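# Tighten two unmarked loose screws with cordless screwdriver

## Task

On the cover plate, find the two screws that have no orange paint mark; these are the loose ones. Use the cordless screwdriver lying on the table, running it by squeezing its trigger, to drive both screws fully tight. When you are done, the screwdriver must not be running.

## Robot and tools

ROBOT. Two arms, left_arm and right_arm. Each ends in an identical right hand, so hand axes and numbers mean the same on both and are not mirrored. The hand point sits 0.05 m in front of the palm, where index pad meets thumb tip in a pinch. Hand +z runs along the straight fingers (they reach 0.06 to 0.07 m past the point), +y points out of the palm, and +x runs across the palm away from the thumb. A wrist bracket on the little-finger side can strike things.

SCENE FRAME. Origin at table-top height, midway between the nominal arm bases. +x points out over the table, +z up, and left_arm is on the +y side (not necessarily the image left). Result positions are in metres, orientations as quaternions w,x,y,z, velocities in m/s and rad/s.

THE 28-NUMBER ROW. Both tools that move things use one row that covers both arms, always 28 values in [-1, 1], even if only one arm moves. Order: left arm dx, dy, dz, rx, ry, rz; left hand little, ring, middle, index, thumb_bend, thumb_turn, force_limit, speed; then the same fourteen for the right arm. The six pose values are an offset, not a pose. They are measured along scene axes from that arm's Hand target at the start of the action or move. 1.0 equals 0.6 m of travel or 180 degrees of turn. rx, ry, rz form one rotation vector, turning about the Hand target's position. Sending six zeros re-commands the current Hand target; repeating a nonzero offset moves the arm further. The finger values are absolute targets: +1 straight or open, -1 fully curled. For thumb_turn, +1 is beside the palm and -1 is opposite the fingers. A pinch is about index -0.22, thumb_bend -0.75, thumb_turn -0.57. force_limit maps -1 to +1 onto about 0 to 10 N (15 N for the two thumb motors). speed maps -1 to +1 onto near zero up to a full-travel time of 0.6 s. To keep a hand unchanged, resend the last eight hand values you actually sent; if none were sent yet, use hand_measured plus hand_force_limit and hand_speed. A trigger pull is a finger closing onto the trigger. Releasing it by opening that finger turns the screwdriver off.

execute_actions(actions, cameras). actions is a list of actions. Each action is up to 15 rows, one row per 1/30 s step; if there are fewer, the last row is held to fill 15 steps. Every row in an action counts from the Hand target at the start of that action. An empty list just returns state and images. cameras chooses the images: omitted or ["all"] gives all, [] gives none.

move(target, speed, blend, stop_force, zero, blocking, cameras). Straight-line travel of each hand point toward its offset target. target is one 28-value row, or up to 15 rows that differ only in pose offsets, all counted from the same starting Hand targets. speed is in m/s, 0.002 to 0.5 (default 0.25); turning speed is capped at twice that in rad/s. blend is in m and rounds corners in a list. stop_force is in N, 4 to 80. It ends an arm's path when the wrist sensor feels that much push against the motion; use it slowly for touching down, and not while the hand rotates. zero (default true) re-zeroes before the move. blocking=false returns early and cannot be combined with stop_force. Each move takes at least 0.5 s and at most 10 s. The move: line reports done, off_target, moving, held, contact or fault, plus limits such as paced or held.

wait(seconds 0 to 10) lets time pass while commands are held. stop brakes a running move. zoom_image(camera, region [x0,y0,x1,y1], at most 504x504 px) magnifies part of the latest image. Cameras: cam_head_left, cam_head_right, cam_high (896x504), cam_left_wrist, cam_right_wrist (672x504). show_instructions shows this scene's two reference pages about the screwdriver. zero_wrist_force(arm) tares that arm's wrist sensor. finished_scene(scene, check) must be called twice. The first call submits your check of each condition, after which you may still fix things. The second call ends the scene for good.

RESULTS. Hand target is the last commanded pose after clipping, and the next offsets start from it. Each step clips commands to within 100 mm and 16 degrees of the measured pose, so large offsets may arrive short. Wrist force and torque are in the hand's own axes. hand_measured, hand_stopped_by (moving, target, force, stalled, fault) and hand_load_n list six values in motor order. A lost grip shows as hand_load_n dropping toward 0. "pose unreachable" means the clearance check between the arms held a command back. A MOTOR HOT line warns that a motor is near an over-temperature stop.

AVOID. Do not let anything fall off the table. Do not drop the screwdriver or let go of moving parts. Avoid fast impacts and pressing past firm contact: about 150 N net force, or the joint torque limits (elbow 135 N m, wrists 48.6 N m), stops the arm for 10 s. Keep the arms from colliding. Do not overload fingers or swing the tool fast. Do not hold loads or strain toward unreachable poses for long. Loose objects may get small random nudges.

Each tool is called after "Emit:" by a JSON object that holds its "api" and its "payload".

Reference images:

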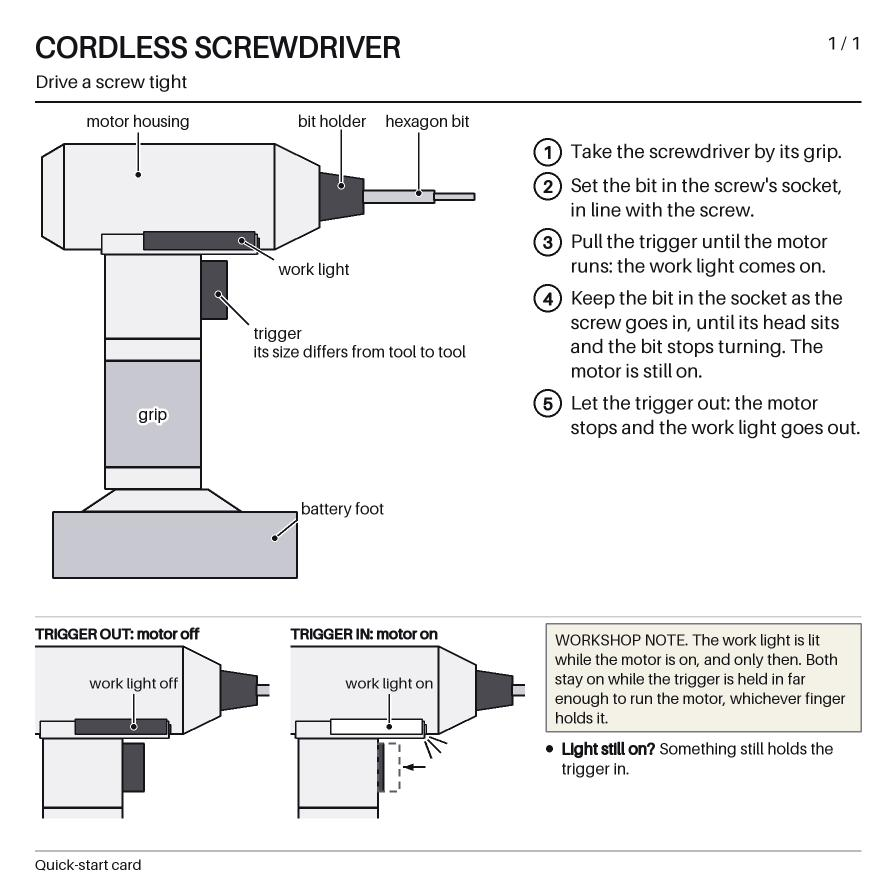

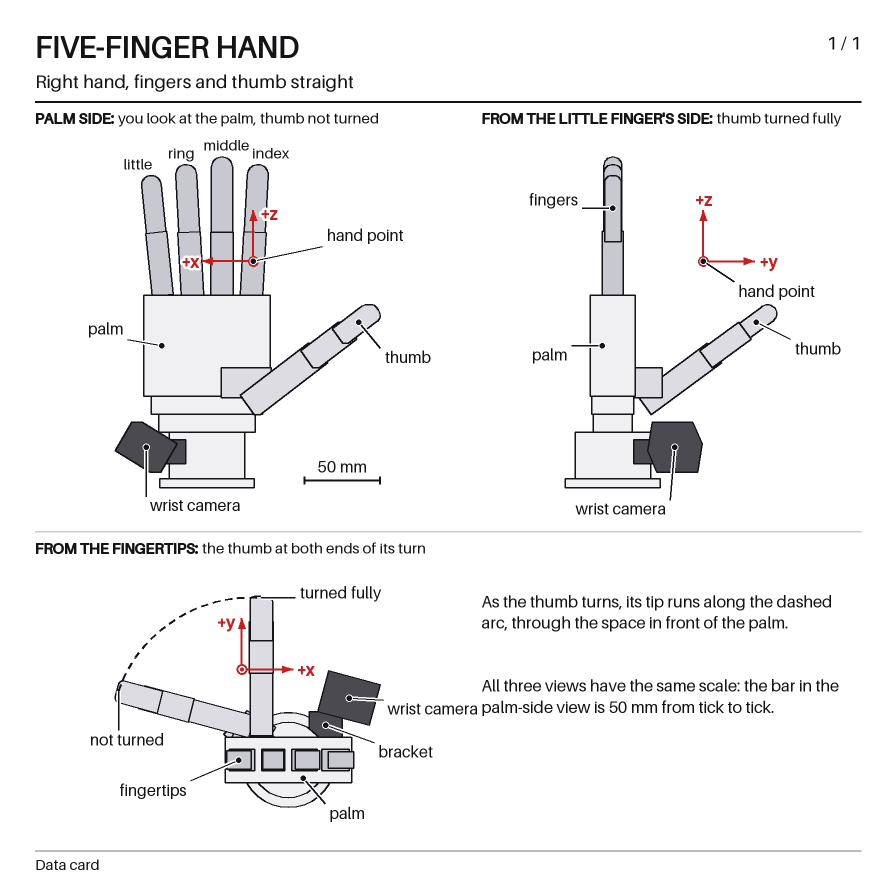

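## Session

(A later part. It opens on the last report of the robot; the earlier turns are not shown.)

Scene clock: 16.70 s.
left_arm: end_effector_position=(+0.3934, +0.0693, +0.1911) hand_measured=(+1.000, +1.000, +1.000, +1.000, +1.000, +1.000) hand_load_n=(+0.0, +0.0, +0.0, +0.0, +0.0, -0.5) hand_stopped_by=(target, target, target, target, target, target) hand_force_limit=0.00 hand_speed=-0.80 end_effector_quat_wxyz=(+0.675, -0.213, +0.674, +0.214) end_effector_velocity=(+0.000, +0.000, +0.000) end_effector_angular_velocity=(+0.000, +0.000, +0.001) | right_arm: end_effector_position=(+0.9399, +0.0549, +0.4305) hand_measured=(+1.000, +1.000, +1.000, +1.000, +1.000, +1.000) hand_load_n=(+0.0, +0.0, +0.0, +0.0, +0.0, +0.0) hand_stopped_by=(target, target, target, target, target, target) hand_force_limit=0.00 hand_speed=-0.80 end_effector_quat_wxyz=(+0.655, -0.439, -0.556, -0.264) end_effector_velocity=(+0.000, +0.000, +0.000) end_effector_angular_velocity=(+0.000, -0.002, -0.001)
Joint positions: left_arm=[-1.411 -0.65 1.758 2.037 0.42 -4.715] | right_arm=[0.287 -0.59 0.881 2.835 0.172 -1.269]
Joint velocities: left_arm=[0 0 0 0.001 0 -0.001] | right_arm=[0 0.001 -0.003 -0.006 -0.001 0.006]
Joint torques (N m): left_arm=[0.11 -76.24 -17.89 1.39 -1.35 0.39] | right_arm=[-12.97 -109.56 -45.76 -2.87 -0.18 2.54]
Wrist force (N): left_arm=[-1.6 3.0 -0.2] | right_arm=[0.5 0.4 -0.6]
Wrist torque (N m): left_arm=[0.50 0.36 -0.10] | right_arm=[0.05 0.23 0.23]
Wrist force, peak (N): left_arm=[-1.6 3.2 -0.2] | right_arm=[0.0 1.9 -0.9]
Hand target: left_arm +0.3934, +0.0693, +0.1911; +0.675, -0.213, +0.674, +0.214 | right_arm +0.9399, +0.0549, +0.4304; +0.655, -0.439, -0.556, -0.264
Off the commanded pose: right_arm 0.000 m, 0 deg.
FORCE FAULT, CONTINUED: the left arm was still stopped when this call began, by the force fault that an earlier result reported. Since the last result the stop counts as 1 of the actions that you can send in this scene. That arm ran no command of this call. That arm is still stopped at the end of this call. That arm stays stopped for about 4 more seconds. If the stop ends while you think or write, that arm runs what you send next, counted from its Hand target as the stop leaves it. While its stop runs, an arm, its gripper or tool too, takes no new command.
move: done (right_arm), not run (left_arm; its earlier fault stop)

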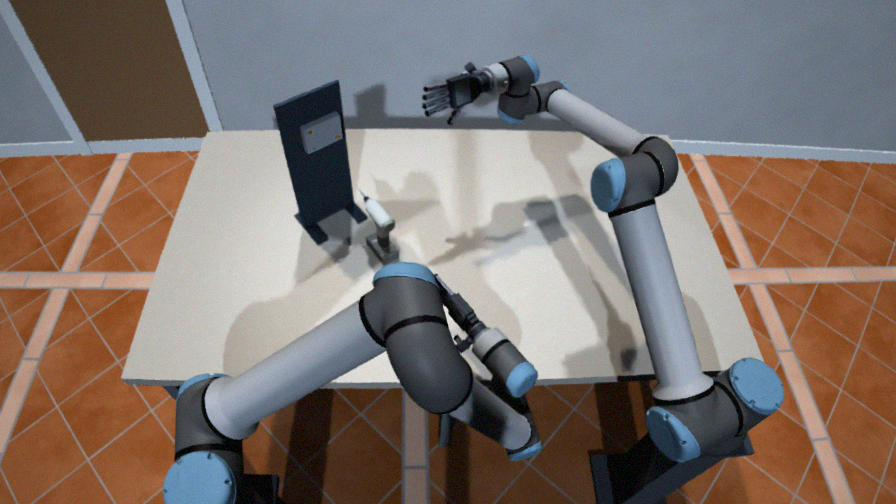

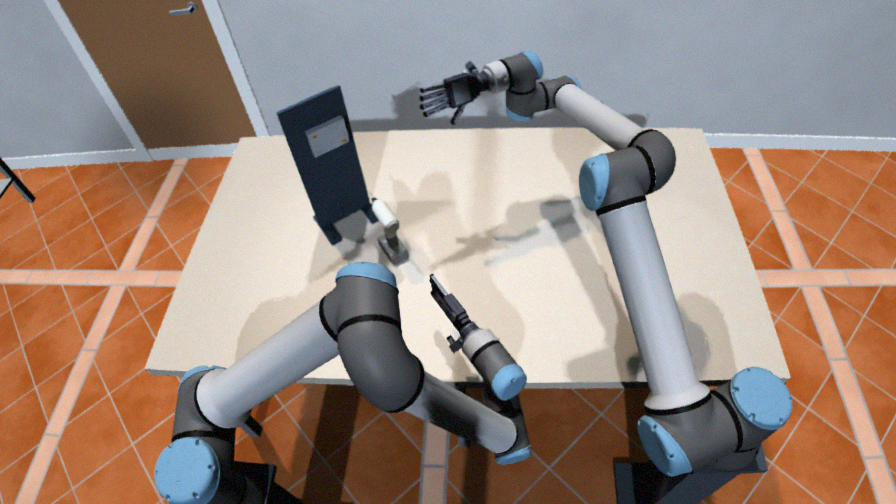

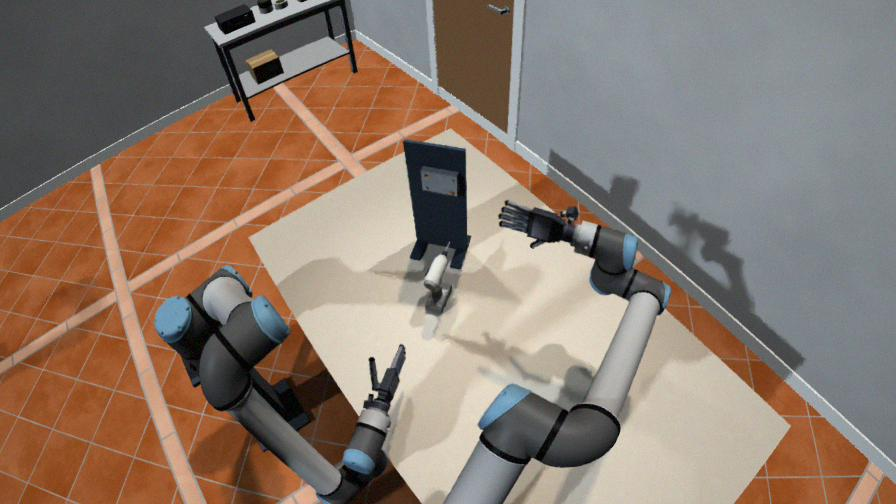

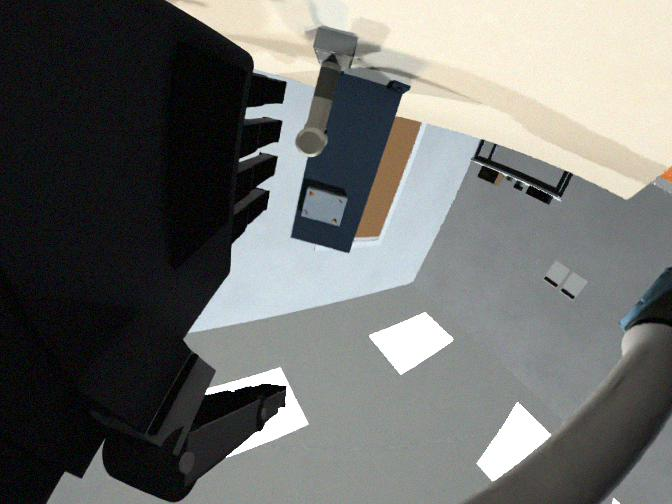

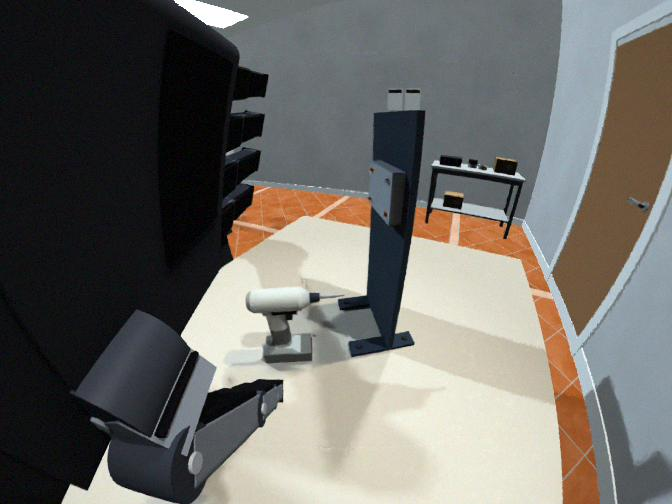

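Emit:
{"api": "move", "payload": {"target": [0,0,0,0,0,0, 1,1,1,1,1,1,0,-0.8, 0,0,-0.3,0,0,0,1,1,1,1,1,1,0,-0.8], "cameras": ["cam_right_wrist"]}}

Emit:
{"api": "zoom_image", "payload": {"camera": "cam_right_wrist", "region": [220, 50, 440, 360]}}

Emit:
{"api": "move", "payload": {"target": [0,0,0,0,0,0, 1,1,1,1,1,1,0,-0.8, 0.144,0.0833,0,0,0,0,1,1,1,1,1,1,0,-0.8], "cameras": ["cam_right_wrist"]}}

Emit:
{"api": "zoom_image", "payload": {"camera": "cam_right_wrist", "region": [200, 50, 420, 360]}}

Scene clock: 18.70 s.
left_arm: end_effector_position=(+0.3934, +0.0693, +0.1911) hand_measured=(+1.000, +1.000, +1.000, +1.000, +1.000, +1.000) hand_load_n=(+0.0, +0.0, +0.0, +0.0, +0.0, +0.0) hand_stopped_by=(target, target, target, target, target, target) hand_force_limit=0.00 hand_speed=-0.80 end_effector_quat_wxyz=(+0.675, -0.213, +0.674, +0.214) end_effector_velocity=(+0.000, +0.000, +0.000) end_effector_angular_velocity=(+0.000, +0.000, -0.001) | right_arm: end_effector_position=(+0.9400, +0.0549, +0.2506) hand_measured=(+1.000, +1.000, +1.000, +1.000, +1.000, +1.000) hand_load_n=(+0.0, +0.0, +0.0, +0.5, +0.0, +0.0) hand_stopped_by=(target, target, target, target, target, target) hand_force_limit=0.00 hand_speed=-0.80 end_effector_quat_wxyz=(+0.655, -0.439, -0.556, -0.264) end_effector_velocity=(+0.000, +0.000, -0.002) end_effector_angular_velocity=(+0.000, +0.001, +0.000)
Joint positions: left_arm=[-1.411 -0.65 1.758 2.037 0.42 -4.715] | right_arm=[0.287 -0.449 0.937 2.636 0.172 -1.269]
Joint velocities: left_arm=[0 -0.001 0 0.001 0 0.001] | right_arm=[0 0.001 0 0 0 -0.001]
Joint torques (N m): left_arm=[1.31 -79.69 -16.68 1.01 -0.8 0.12] | right_arm=[-10.2 -112.25 -30.76 2.54 -0.86 -1.6]
Wrist force (N): left_arm=[-1.8 2.6 -0.1] | right_arm=[0.4 0.8 -0.7]
Wrist torque (N m): left_arm=[0.44 0.38 -0.12] | right_arm=[0.11 0.24 0.26]
Wrist force, peak (N): left_arm=[-2.0 2.7 -0.1] | right_arm=[3.1 -0.1 -0.7]
Hand target: left_arm +0.3934, +0.0693, +0.1911; +0.675, -0.213, +0.674, +0.214 | right_arm +0.9400, +0.0549, +0.2505; +0.655, -0.439, -0.556, -0.264
Off the commanded pose: right_arm 0.000 m, 0 deg.
FORCE FAULT, CONTINUED: the left arm was still stopped when this call began, by the force fault that an earlier result reported. Since the last result the stop counts as 1 of the actions that you can send in this scene. That arm ran no command of this call. That arm is still stopped at the end of this call. That arm stays stopped for about 2 more seconds. If the stop ends while you think or write, that arm runs what you send next, counted from its Hand target as the stop leaves it. While its stop runs, an arm, its gripper or tool too, takes no new command.
move: done (right_arm), not run (left_arm; its earlier fault stop)
Images, in order (width x height): cam_right_wrist 672x504.

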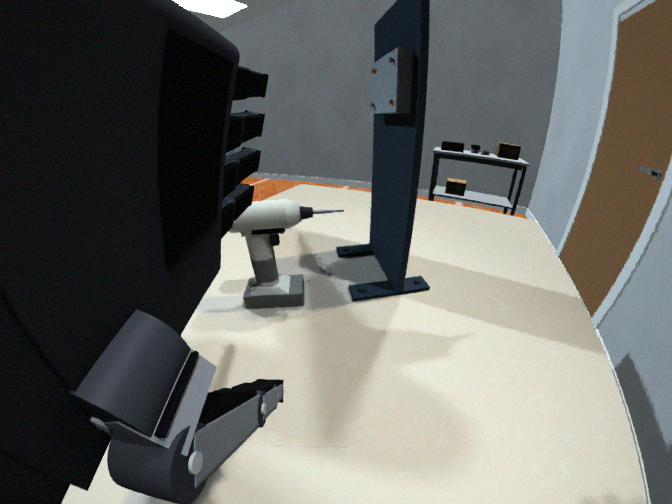

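Scaled by 1.626 from the camera's 672x504 image, which has a finer 960x720 frame.

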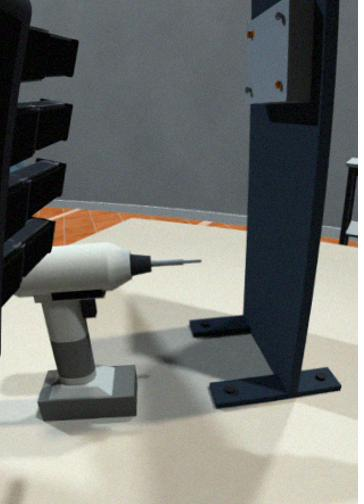

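Scene clock: 19.70 s.
left_arm: end_effector_position=(+0.3934, +0.0693, +0.1911) hand_measured=(+1.000, +1.000, +1.000, +1.000, +1.000, +1.000) hand_load_n=(+0.0, +0.0, +0.0, +0.0, +0.0, +0.0) hand_stopped_by=(target, target, target, target, target, target) hand_force_limit=0.00 hand_speed=-0.80 end_effector_quat_wxyz=(+0.675, -0.213, +0.674, +0.214) end_effector_velocity=(+0.000, +0.000, +0.000) end_effector_angular_velocity=(+0.001, +0.001, +0.000) | right_arm: end_effector_position=(+1.0266, +0.1049, +0.2504) hand_measured=(+1.000, +1.000, +1.000, +1.000, +1.000, +1.000) hand_load_n=(+0.0, +0.0, +0.0, +0.0, +0.0, +0.0) hand_stopped_by=(target, target, target, target, target, target) hand_force_limit=0.00 hand_speed=-0.80 end_effector_quat_wxyz=(+0.655, -0.439, -0.556, -0.264) end_effector_velocity=(+0.000, +0.000, -0.001) end_effector_angular_velocity=(+0.000, +0.002, +0.000)
Joint positions: left_arm=[-1.411 -0.65 1.758 2.037 0.42 -4.715] | right_arm=[0.302 -0.201 0.421 2.904 0.157 -1.268]
Joint velocities: left_arm=[0 0 0 0 0 0.001] | right_arm=[0 0 0.003 0.003 0 -0.004]
Joint torques (N m): left_arm=[0.55 -74.49 -17.26 0.65 -0.57 0.35] | right_arm=[14.41 -141.76 -35.22 3.07 -1.43 -2.78]
Wrist force (N): left_arm=[-1.8 2.5 -0.3] | right_arm=[0.1 1.0 -1.0]
Wrist torque (N m): left_arm=[0.43 0.39 -0.13] | right_arm=[0.17 0.28 0.24]
Wrist force, peak (N): left_arm=[-1.9 2.9 -0.2] | right_arm=[0.8 2.8 -0.7]
Hand target: left_arm +0.3934, +0.0693, +0.1911; +0.675, -0.213, +0.674, +0.214 | right_arm +1.0266, +0.1049, +0.2505; +0.655, -0.439, -0.556, -0.264
Off the commanded pose: right_arm 0.000 m, 0 deg.
FORCE FAULT, CONTINUED: the left arm was still stopped when this call began, by the force fault that an earlier result reported. That arm ran no command of this call. That arm is still stopped at the end of this call. That arm stays stopped for about 2 more seconds. If the stop ends while you think or write, that arm runs what you send next, counted from its Hand target as the stop leaves it. While its stop runs, an arm, its gripper or tool too, takes no new command.
move: done (right_arm), not run (left_arm; its earlier fault stop)
Images, in order (width x height): cam_right_wrist 672x504.

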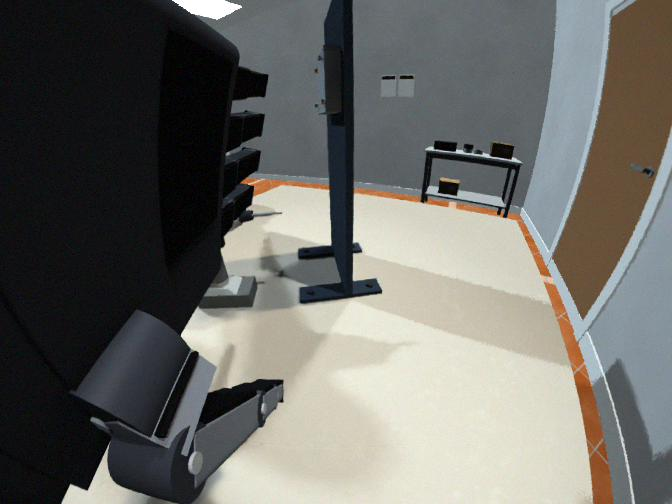

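Scaled by 1.626 from the camera's 672x504 image, which has a finer 960x720 frame.

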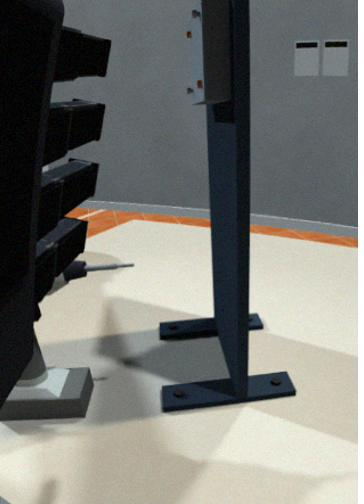

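Emit:
{"api": "move", "payload": {"target": [[0,0,0.25,0,0,0, 1,1,1,1,1,1,0,-0.8, -0.1,-0.06,0.2,0,0,0,1,1,1,1,1,1,0,-0.8],[0,0,0.43,-0.287,0.4095,0, 1,1,1,1,1,1,0,-0.8, -0.216,-0.125,0.3,0,0,0,1,1,1,1,1,1,0,-0.8]], "speed": 0.4, "blend": 0.05, "cameras": ["cam_right_wrist","cam_high","cam_head_right"]}}

Scene clock: 24.73 s.
left_arm: end_effector_position=(+0.3940, +0.0686, +0.4492) hand_measured=(+1.000, +1.000, +1.000, +1.000, +1.000, +1.000) hand_load_n=(+0.0, +0.0, +0.0, +0.0, +0.0, +0.0) hand_stopped_by=(target, target, target, target, target, target) hand_force_limit=0.00 hand_speed=-0.80 end_effector_quat_wxyz=(+0.001, -0.302, +0.953, +0.001) end_effector_velocity=(-0.001, -0.001, +0.000) end_effector_angular_velocity=(-0.001, +0.002, -0.002) | right_arm: end_effector_position=(+0.8967, +0.0298, +0.4304) hand_measured=(+1.000, +1.000, +1.000, +1.000, +1.000, +1.000) hand_load_n=(+0.0, +0.0, +0.0, +0.0, +0.0, +0.0) hand_stopped_by=(target, target, target, target, target, target) hand_force_limit=0.00 hand_speed=-0.80 end_effector_quat_wxyz=(+0.655, -0.439, -0.556, -0.264) end_effector_velocity=(+0.000, +0.000, +0.000) end_effector_angular_velocity=(+0.000, +0.001, +0.000)
Joint positions: left_arm=[-1.103 -1.087 1.099 1.56 1.568 -3.252] | right_arm=[0.278 -0.685 1.062 2.749 0.181 -1.27]
Joint velocities: left_arm=[-0.001 0 0 0 0.002 0.002] | right_arm=[0 0 0 0.001 0 0]
Joint torques (N m): left_arm=[7.59 -87.44 -25.78 0.6 3.06 -2.11] | right_arm=[-7.5 -103.51 -44.16 2.92 0.12 -1.41]
Wrist force (N): left_arm=[0.9 2.1 -1.3] | right_arm=[0.5 0.5 -0.7]
Wrist torque (N m): left_arm=[0.59 -0.08 0.20] | right_arm=[0.07 0.21 0.24]
Wrist force, peak (N): left_arm=[-3.1 3.2 -0.3] | right_arm=[-1.8 2.8 -0.9]
Hand target: left_arm +0.3940, +0.0686, +0.4493; +0.001, -0.302, +0.953, +0.001 | right_arm +0.8967, +0.0299, +0.4304; +0.655, -0.439, -0.556, -0.264
Off the commanded pose: left_arm 0.001 m, 0 deg | right_arm 0.000 m, 0 deg.
FORCE FAULT, CONTINUED: the left arm's stop, for the force fault that an earlier result reported, is over. The rest of the stop counts as 3 of the actions that you can send in this scene. The stop ended before this call began, so that arm ran this call's commands, counted from its Hand target as the stop left it. During its stop the left arm's controller moved it back a little.
move: done
Images, in order (width x height): cam_head_right 896x504, cam_high 896x504, cam_right_wrist 672x504.

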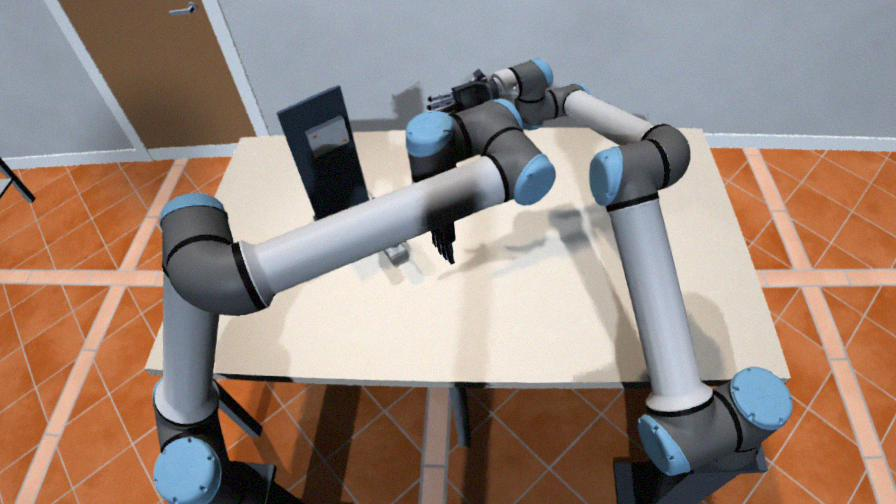

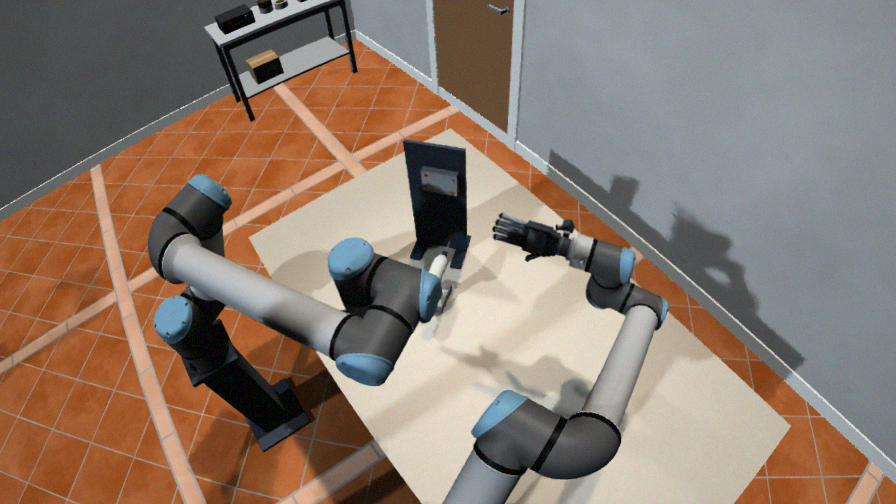

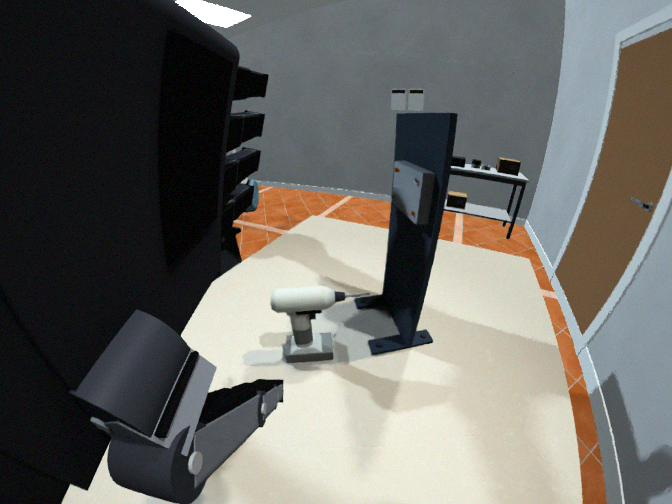

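Emit:
{"api": "move", "payload": {"target": [[0.13,0.19,0,0,0,0, 1,1,1,1,1,1,0,-0.8, 0,0,0,0,0,0,1,1,1,1,1,1,0,-0.8],[0.177,0.25,-0.08,0.287,-0.4095,0, 1,1,1,1,1,1,0,-0.8, 0,0,0,0,0,0,1,1,1,1,1,1,0,-0.8]], "speed": 0.4, "blend": 0.03}}

Scene clock: 28.00 s.
left_arm: end_effector_position=(+0.4997, +0.2189, +0.4012) hand_measured=(+1.000, +1.000, +1.000, +1.000, +1.000, +1.000) hand_load_n=(+0.0, +0.0, +0.0, +0.0, +0.0, -0.5) hand_stopped_by=(target, target, target, target, target, target) hand_force_limit=0.00 hand_speed=-0.80 end_effector_quat_wxyz=(+0.675, -0.213, +0.674, +0.213) end_effector_velocity=(+0.000, -0.001, +0.000) end_effector_angular_velocity=(+0.000, +0.000, -0.001) | right_arm: end_effector_position=(+0.8967, +0.0299, +0.4304) hand_measured=(+1.000, +1.000, +1.000, +1.000, +1.000, +1.000) hand_load_n=(+0.0, +0.0, +0.0, +0.0, +0.0, +0.0) hand_stopped_by=(target, target, target, target, target, target) hand_force_limit=0.00 hand_speed=-0.80 end_effector_quat_wxyz=(+0.655, -0.439, -0.556, -0.264) end_effector_velocity=(+0.000, +0.000, +0.000) end_effector_angular_velocity=(+0.000, -0.001, +0.000)
Joint positions: left_arm=[-1.205 -1.024 1.942 2.231 0.212 -4.721] | right_arm=[0.278 -0.685 1.062 2.749 0.181 -1.27]
Joint velocities: left_arm=[0 0 -0.001 -0.001 -0.001 0] | right_arm=[0 0 0 -0.001 0 0]
Joint torques (N m): left_arm=[-5.14 -66.25 -38.19 -0.02 -2.26 0.18] | right_arm=[12.48 -101.59 -39.55 -0.18 -0.53 0.33]
Wrist force (N): left_arm=[-1.6 2.7 -0.3] | right_arm=[0.4 0.7 -1.0]
Wrist torque (N m): left_arm=[0.45 0.36 -0.10] | right_arm=[0.11 0.22 0.24]
Wrist force, peak (N): left_arm=[-2.7 3.2 -2.1] | right_arm=[0.5 1.1 -1.1]
Hand target: left_arm +0.4997, +0.2188, +0.4012; +0.675, -0.213, +0.674, +0.213 | right_arm +0.8967, +0.0299, +0.4304; +0.655, -0.439, -0.556, -0.264
Off the commanded pose: left_arm 0.001 m, 0 deg | right_arm 0.000 m, 0 deg.
move: done

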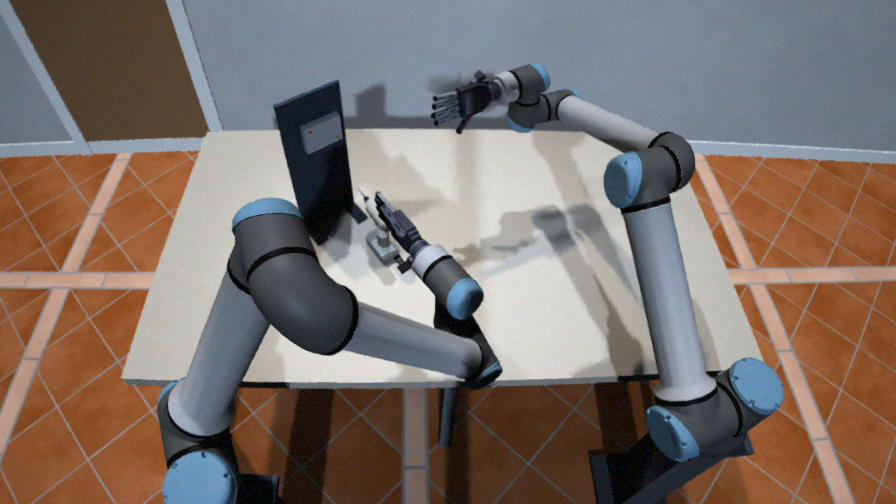

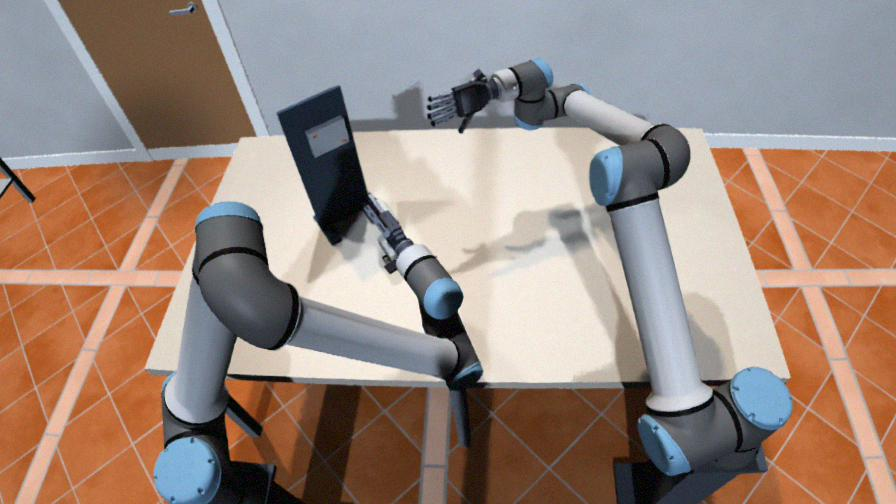

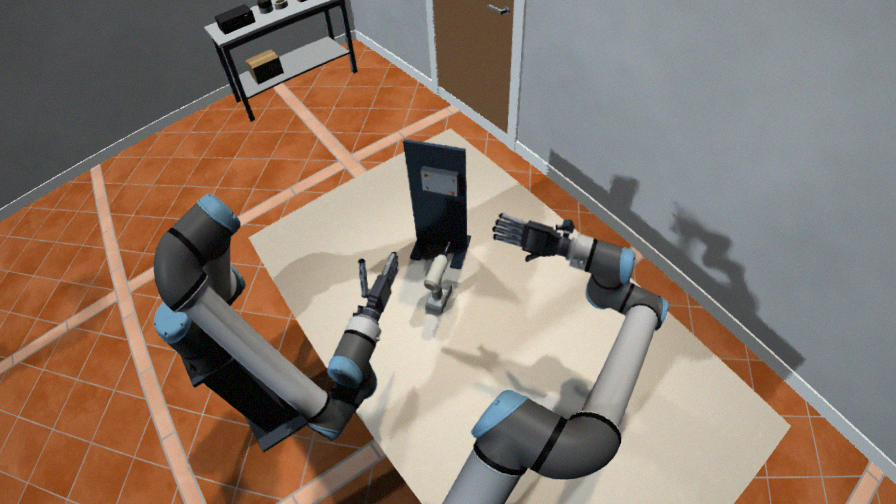

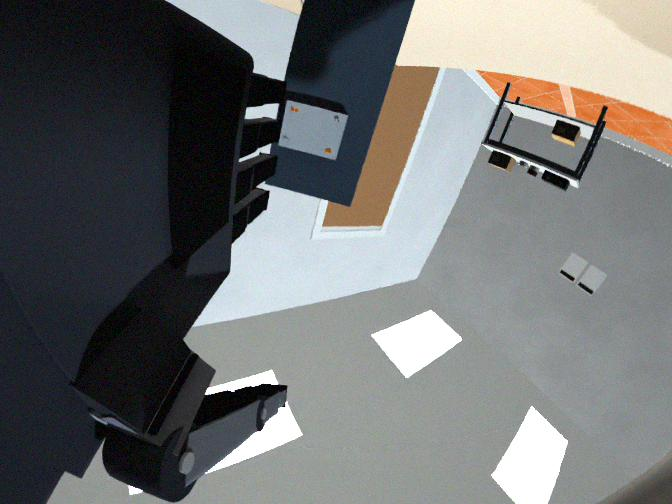

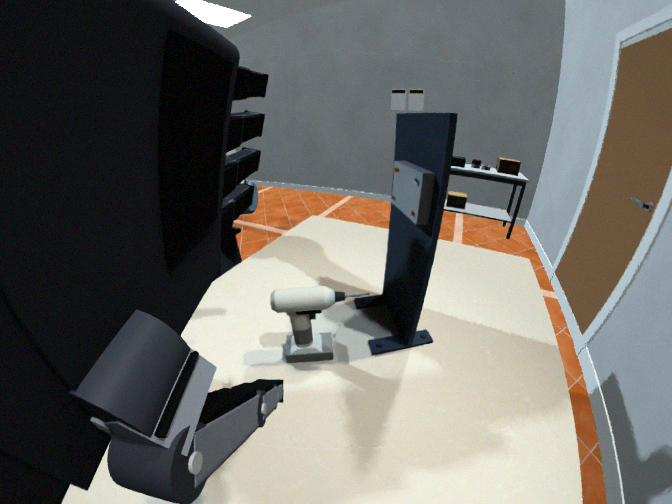

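Emit:
{"api": "move", "payload": {"target": [-0.08,-0.115,0.05,-0.287,0.4095,0, 1,1,1,1,1,1,0,-0.8, 0,0,0,0,0,0,1,1,1,1,1,1,0,-0.8], "speed": 0.4, "cameras": []}}

Emit:
{"api": "move", "payload": {"target": [0.08,0,0,0.0675,-0.511,-0.2385, 1,1,1,1,1,-1,0,-0.5, 0,0,0,0,0,0,1,1,1,1,1,1,0,-0.8], "speed": 0.4, "cameras": ["cam_high"]}}

Scene clock: 31.30 s.
left_arm: end_effector_position=(+0.4524, +0.1496, +0.4310) hand_measured=(+1.000, +1.000, +1.000, +1.000, +1.000, +1.000) hand_load_n=(+0.0, +0.0, +0.0, +0.0, +0.0, +0.0) hand_stopped_by=(target, target, target, target, target, target) hand_force_limit=0.00 hand_speed=-0.80 end_effector_quat_wxyz=(+0.002, -0.302, +0.953, +0.001) end_effector_velocity=(-0.001, +0.000, +0.000) end_effector_angular_velocity=(-0.002, +0.001, +0.000) | right_arm: end_effector_position=(+0.8967, +0.0299, +0.4304) hand_measured=(+1.000, +1.000, +1.000, +1.000, +1.000, +1.000) hand_load_n=(+0.0, -0.5, +0.0, +0.0, +0.0, +0.0) hand_stopped_by=(target, target, target, target, target, target) hand_force_limit=0.00 hand_speed=-0.80 end_effector_quat_wxyz=(+0.655, -0.439, -0.556, -0.264) end_effector_velocity=(+0.000, +0.000, +0.000) end_effector_angular_velocity=(+0.000, +0.000, +0.000)
Joint positions: left_arm=[-0.975 -1.113 1.17 1.514 1.567 -3.126] | right_arm=[0.278 -0.685 1.062 2.749 0.181 -1.27]
Joint velocities: left_arm=[0 0 0 -0.001 0.002 0] | right_arm=[0 0 0 0 0 0]
Joint torques (N m): left_arm=[2.52 -85.27 -25.37 0.75 2.68 -2.51] | right_arm=[11.85 -102.28 -34.13 -1.96 -0.37 0.37]
Wrist force (N): left_arm=[0.6 2.0 -1.7] | right_arm=[0.3 0.6 -1.0]
Wrist torque (N m): left_arm=[0.61 -0.02 0.18] | right_arm=[0.10 0.24 0.23]
Wrist force, peak (N): left_arm=[-1.3 3.0 -1.5] | right_arm=[0.4 0.9 -1.0]
Hand target: left_arm +0.4523, +0.1496, +0.4311; +0.001, -0.302, +0.953, +0.001 | right_arm +0.8967, +0.0299, +0.4304; +0.655, -0.439, -0.556, -0.264
Off the commanded pose: left_arm 0.001 m, 0 deg | right_arm 0.000 m, 0 deg.
move: done
No camera images: "cameras" was empty.

Scene clock: 34.37 s.
left_arm: end_effector_position=(+0.4997, +0.1499, +0.4319) hand_measured=(+1.000, +1.000, +1.000, +1.000, +1.000, -1.000) hand_load_n=(+0.0, +0.0, +0.0, +0.0, +0.0, -0.5) hand_stopped_by=(target, target, target, target, target, target) hand_force_limit=0.00 hand_speed=-0.50 end_effector_quat_wxyz=(+0.696, +0.121, +0.697, -0.124) end_effector_velocity=(+0.000, -0.001, +0.000) end_effector_angular_velocity=(+0.000, +0.000, -0.001) | right_arm: end_effector_position=(+0.8967, +0.0299, +0.4304) hand_measured=(+1.000, +1.000, +1.000, +1.000, +1.000, +1.000) hand_load_n=(+0.0, +0.0, +0.0, +0.0, +0.0, +0.0) hand_stopped_by=(target, target, target, target, target, target) hand_force_limit=0.00 hand_speed=-0.80 end_effector_quat_wxyz=(+0.655, -0.439, -0.556, -0.264) end_effector_velocity=(+0.000, +0.000, +0.000) end_effector_angular_velocity=(+0.000, -0.001, +0.000)
Joint positions: left_arm=[-1.237 -1.62 2.115 -0.495 0.715 -1.575] | right_arm=[0.278 -0.685 1.062 2.749 0.181 -1.27]
Joint velocities: left_arm=[-0.001 0 0 0 0 0.001] | right_arm=[0 -0.001 0 -0.001 0 0]
Joint torques (N m): left_arm=[-15.31 -19.95 -35.49 -5 2.2 4.07] | right_arm=[12.52 -102.79 -35.09 -1.58 -0.48 0.42]
Wrist force (N): left_arm=[-1.8 2.9 -0.3] | right_arm=[0.2 0.4 -0.5]
Wrist torque (N m): left_arm=[0.48 0.40 -0.12] | right_arm=[0.04 0.25 0.22]
Wrist force, peak (N): left_arm=[-2.0 3.1 -0.2] | right_arm=[0.6 1.1 -0.8]
Hand target: left_arm +0.4997, +0.1499, +0.4318; +0.696, +0.121, +0.697, -0.124 | right_arm +0.8967, +0.0299, +0.4304; +0.655, -0.439, -0.556, -0.264
Off the commanded pose: left_arm 0.001 m, 0 deg | right_arm 0.000 m, 0 deg.
move: done
Images, in order (width x height): cam_high 896x504.

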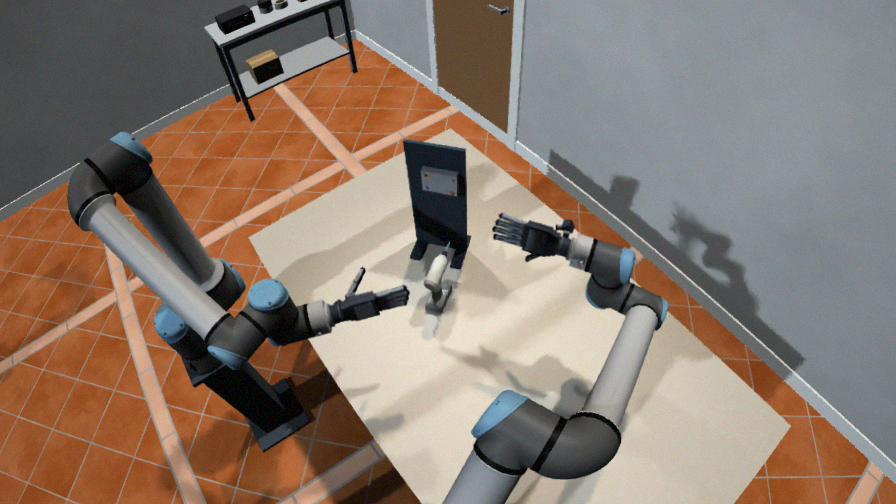

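Emit:
{"api": "move", "payload": {"target": [0,0.117,-0.386,0,0,0.3056, 1,1,1,1,1,-1,0,-0.5, 0,0,0,0,0,0,1,1,1,1,1,1,0,-0.8], "speed": 0.3}}

Emit:
{"api": "zoom_image", "payload": {"camera": "cam_right_wrist", "region": [200, 180, 460, 400]}}

Emit:
{"api": "zoom_image", "payload": {"camera": "cam_left_wrist", "region": [200, 0, 480, 220]}}

Scene clock: 36.70 s.
left_arm: end_effector_position=(+0.4994, +0.2203, +0.1996) hand_measured=(+1.000, +1.000, +1.000, +1.000, +1.000, -1.000) hand_load_n=(+0.0, +0.0, +0.0, +0.0, +0.0, +0.0) hand_stopped_by=(target, target, target, target, target, target) hand_force_limit=0.00 hand_speed=-0.50 end_effector_quat_wxyz=(+0.675, -0.215, +0.674, +0.212) end_effector_velocity=(-0.001, +0.000, +0.000) end_effector_angular_velocity=(+0.000, -0.001, +0.002) | right_arm: end_effector_position=(+0.8967, +0.0299, +0.4304) hand_measured=(+1.000, +1.000, +1.000, +1.000, +1.000, +1.000) hand_load_n=(+0.0, +0.0, +0.0, +0.0, +0.0, -0.5) hand_stopped_by=(target, target, target, target, target, target) hand_force_limit=0.00 hand_speed=-0.80 end_effector_quat_wxyz=(+0.655, -0.439, -0.556, -0.264) end_effector_velocity=(+0.000, +0.000, +0.000) end_effector_angular_velocity=(+0.000, +0.000, +0.000)
Joint positions: left_arm=[-1.205 -1.076 1.931 -0.854 -0.212 -1.576] | right_arm=[0.278 -0.685 1.062 2.749 0.181 -1.27]
Joint velocities: left_arm=[-0.001 0 0 0.001 -0.002 -0.002] | right_arm=[0 0 0 0 0 0]
Joint torques (N m): left_arm=[-8.75 -49.68 -16.98 3.62 -1.56 -3.15] | right_arm=[13.35 -103.51 -35.02 -1.67 -0.44 0.28]
Wrist force (N): left_arm=[-1.6 2.6 -0.6] | right_arm=[0.1 0.4 -0.8]
Wrist torque (N m): left_arm=[0.44 0.38 -0.12] | right_arm=[0.06 0.26 0.22]
Wrist force, peak (N): left_arm=[-3.0 2.9 -0.4] | right_arm=[0.9 0.7 -0.8]
Hand target: left_arm +0.4993, +0.2204, +0.1996; +0.675, -0.215, +0.674, +0.212 | right_arm +0.8967, +0.0299, +0.4304; +0.655, -0.439, -0.556, -0.264
Off the commanded pose: left_arm 0.001 m, 0 deg | right_arm 0.000 m, 0 deg.
move: done

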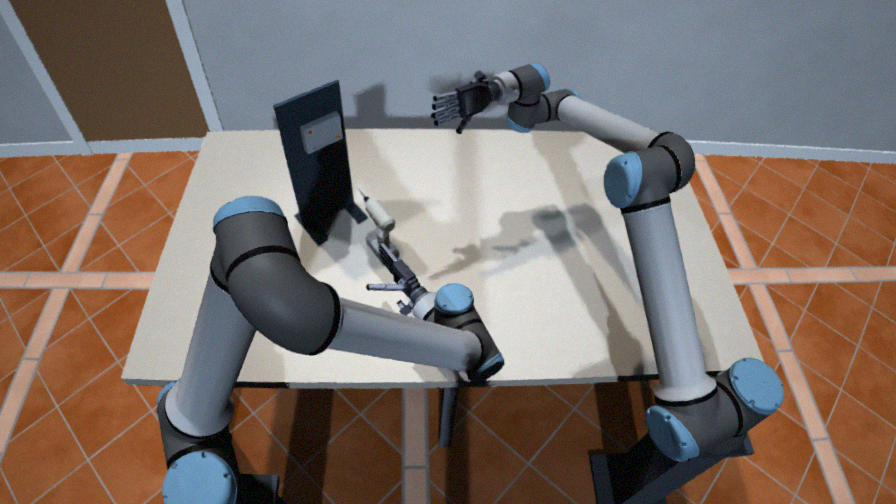

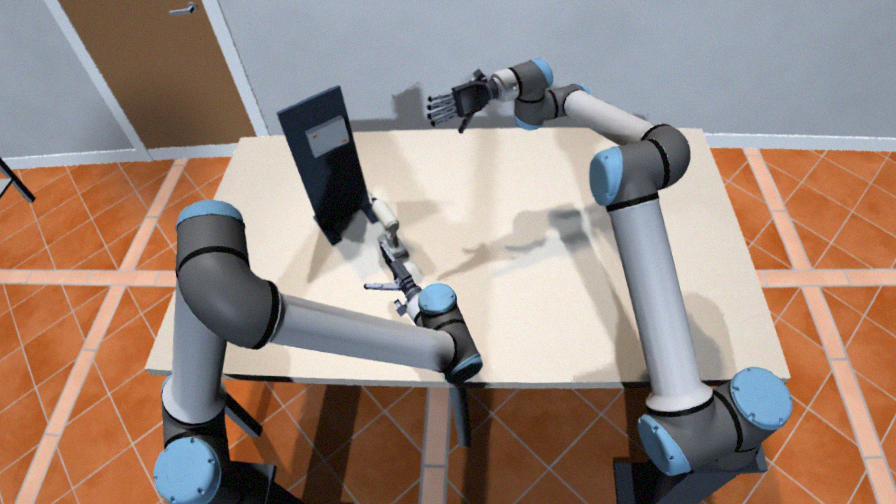

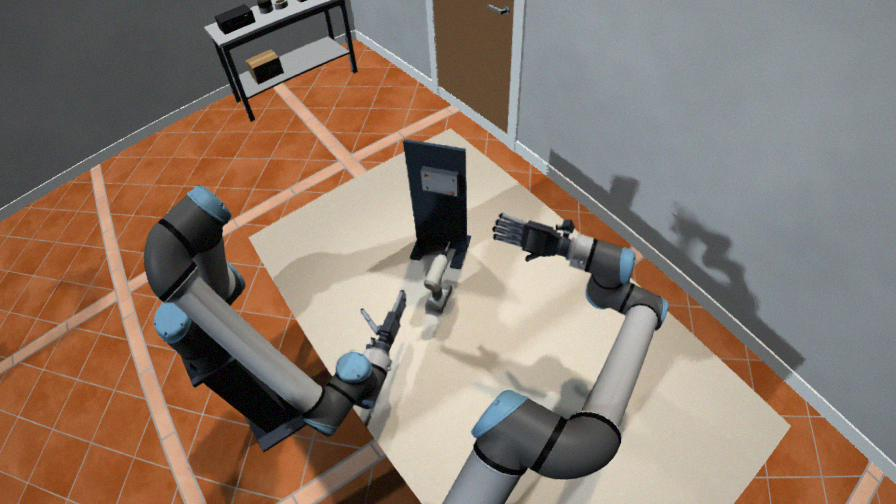

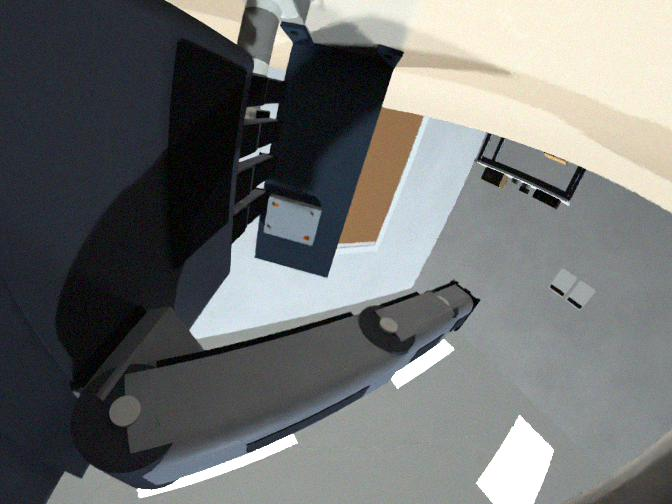

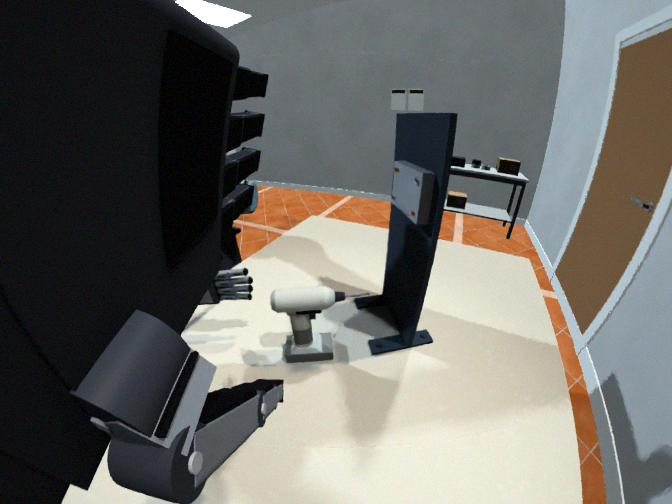

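Scaled by 1.938 from the camera's 672x504 image, which has a finer 960x720 frame.

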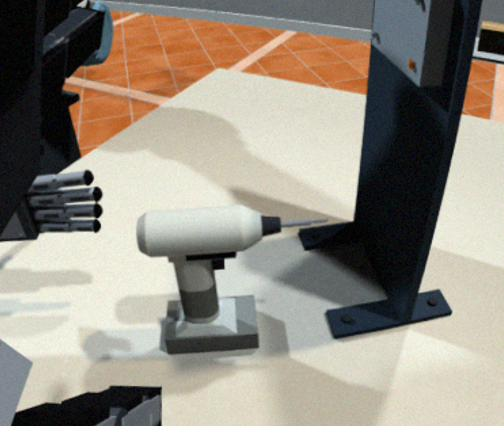

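Scaled by 1.800 from the camera's 672x504 image, which has a finer 960x720 frame.

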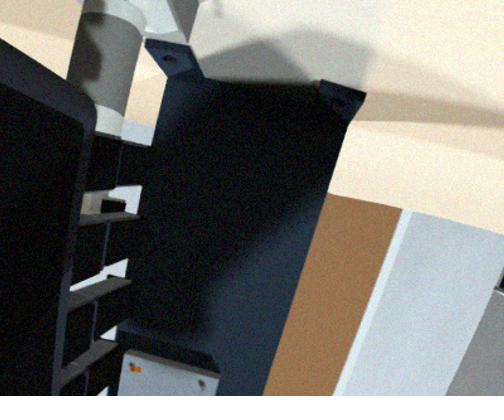

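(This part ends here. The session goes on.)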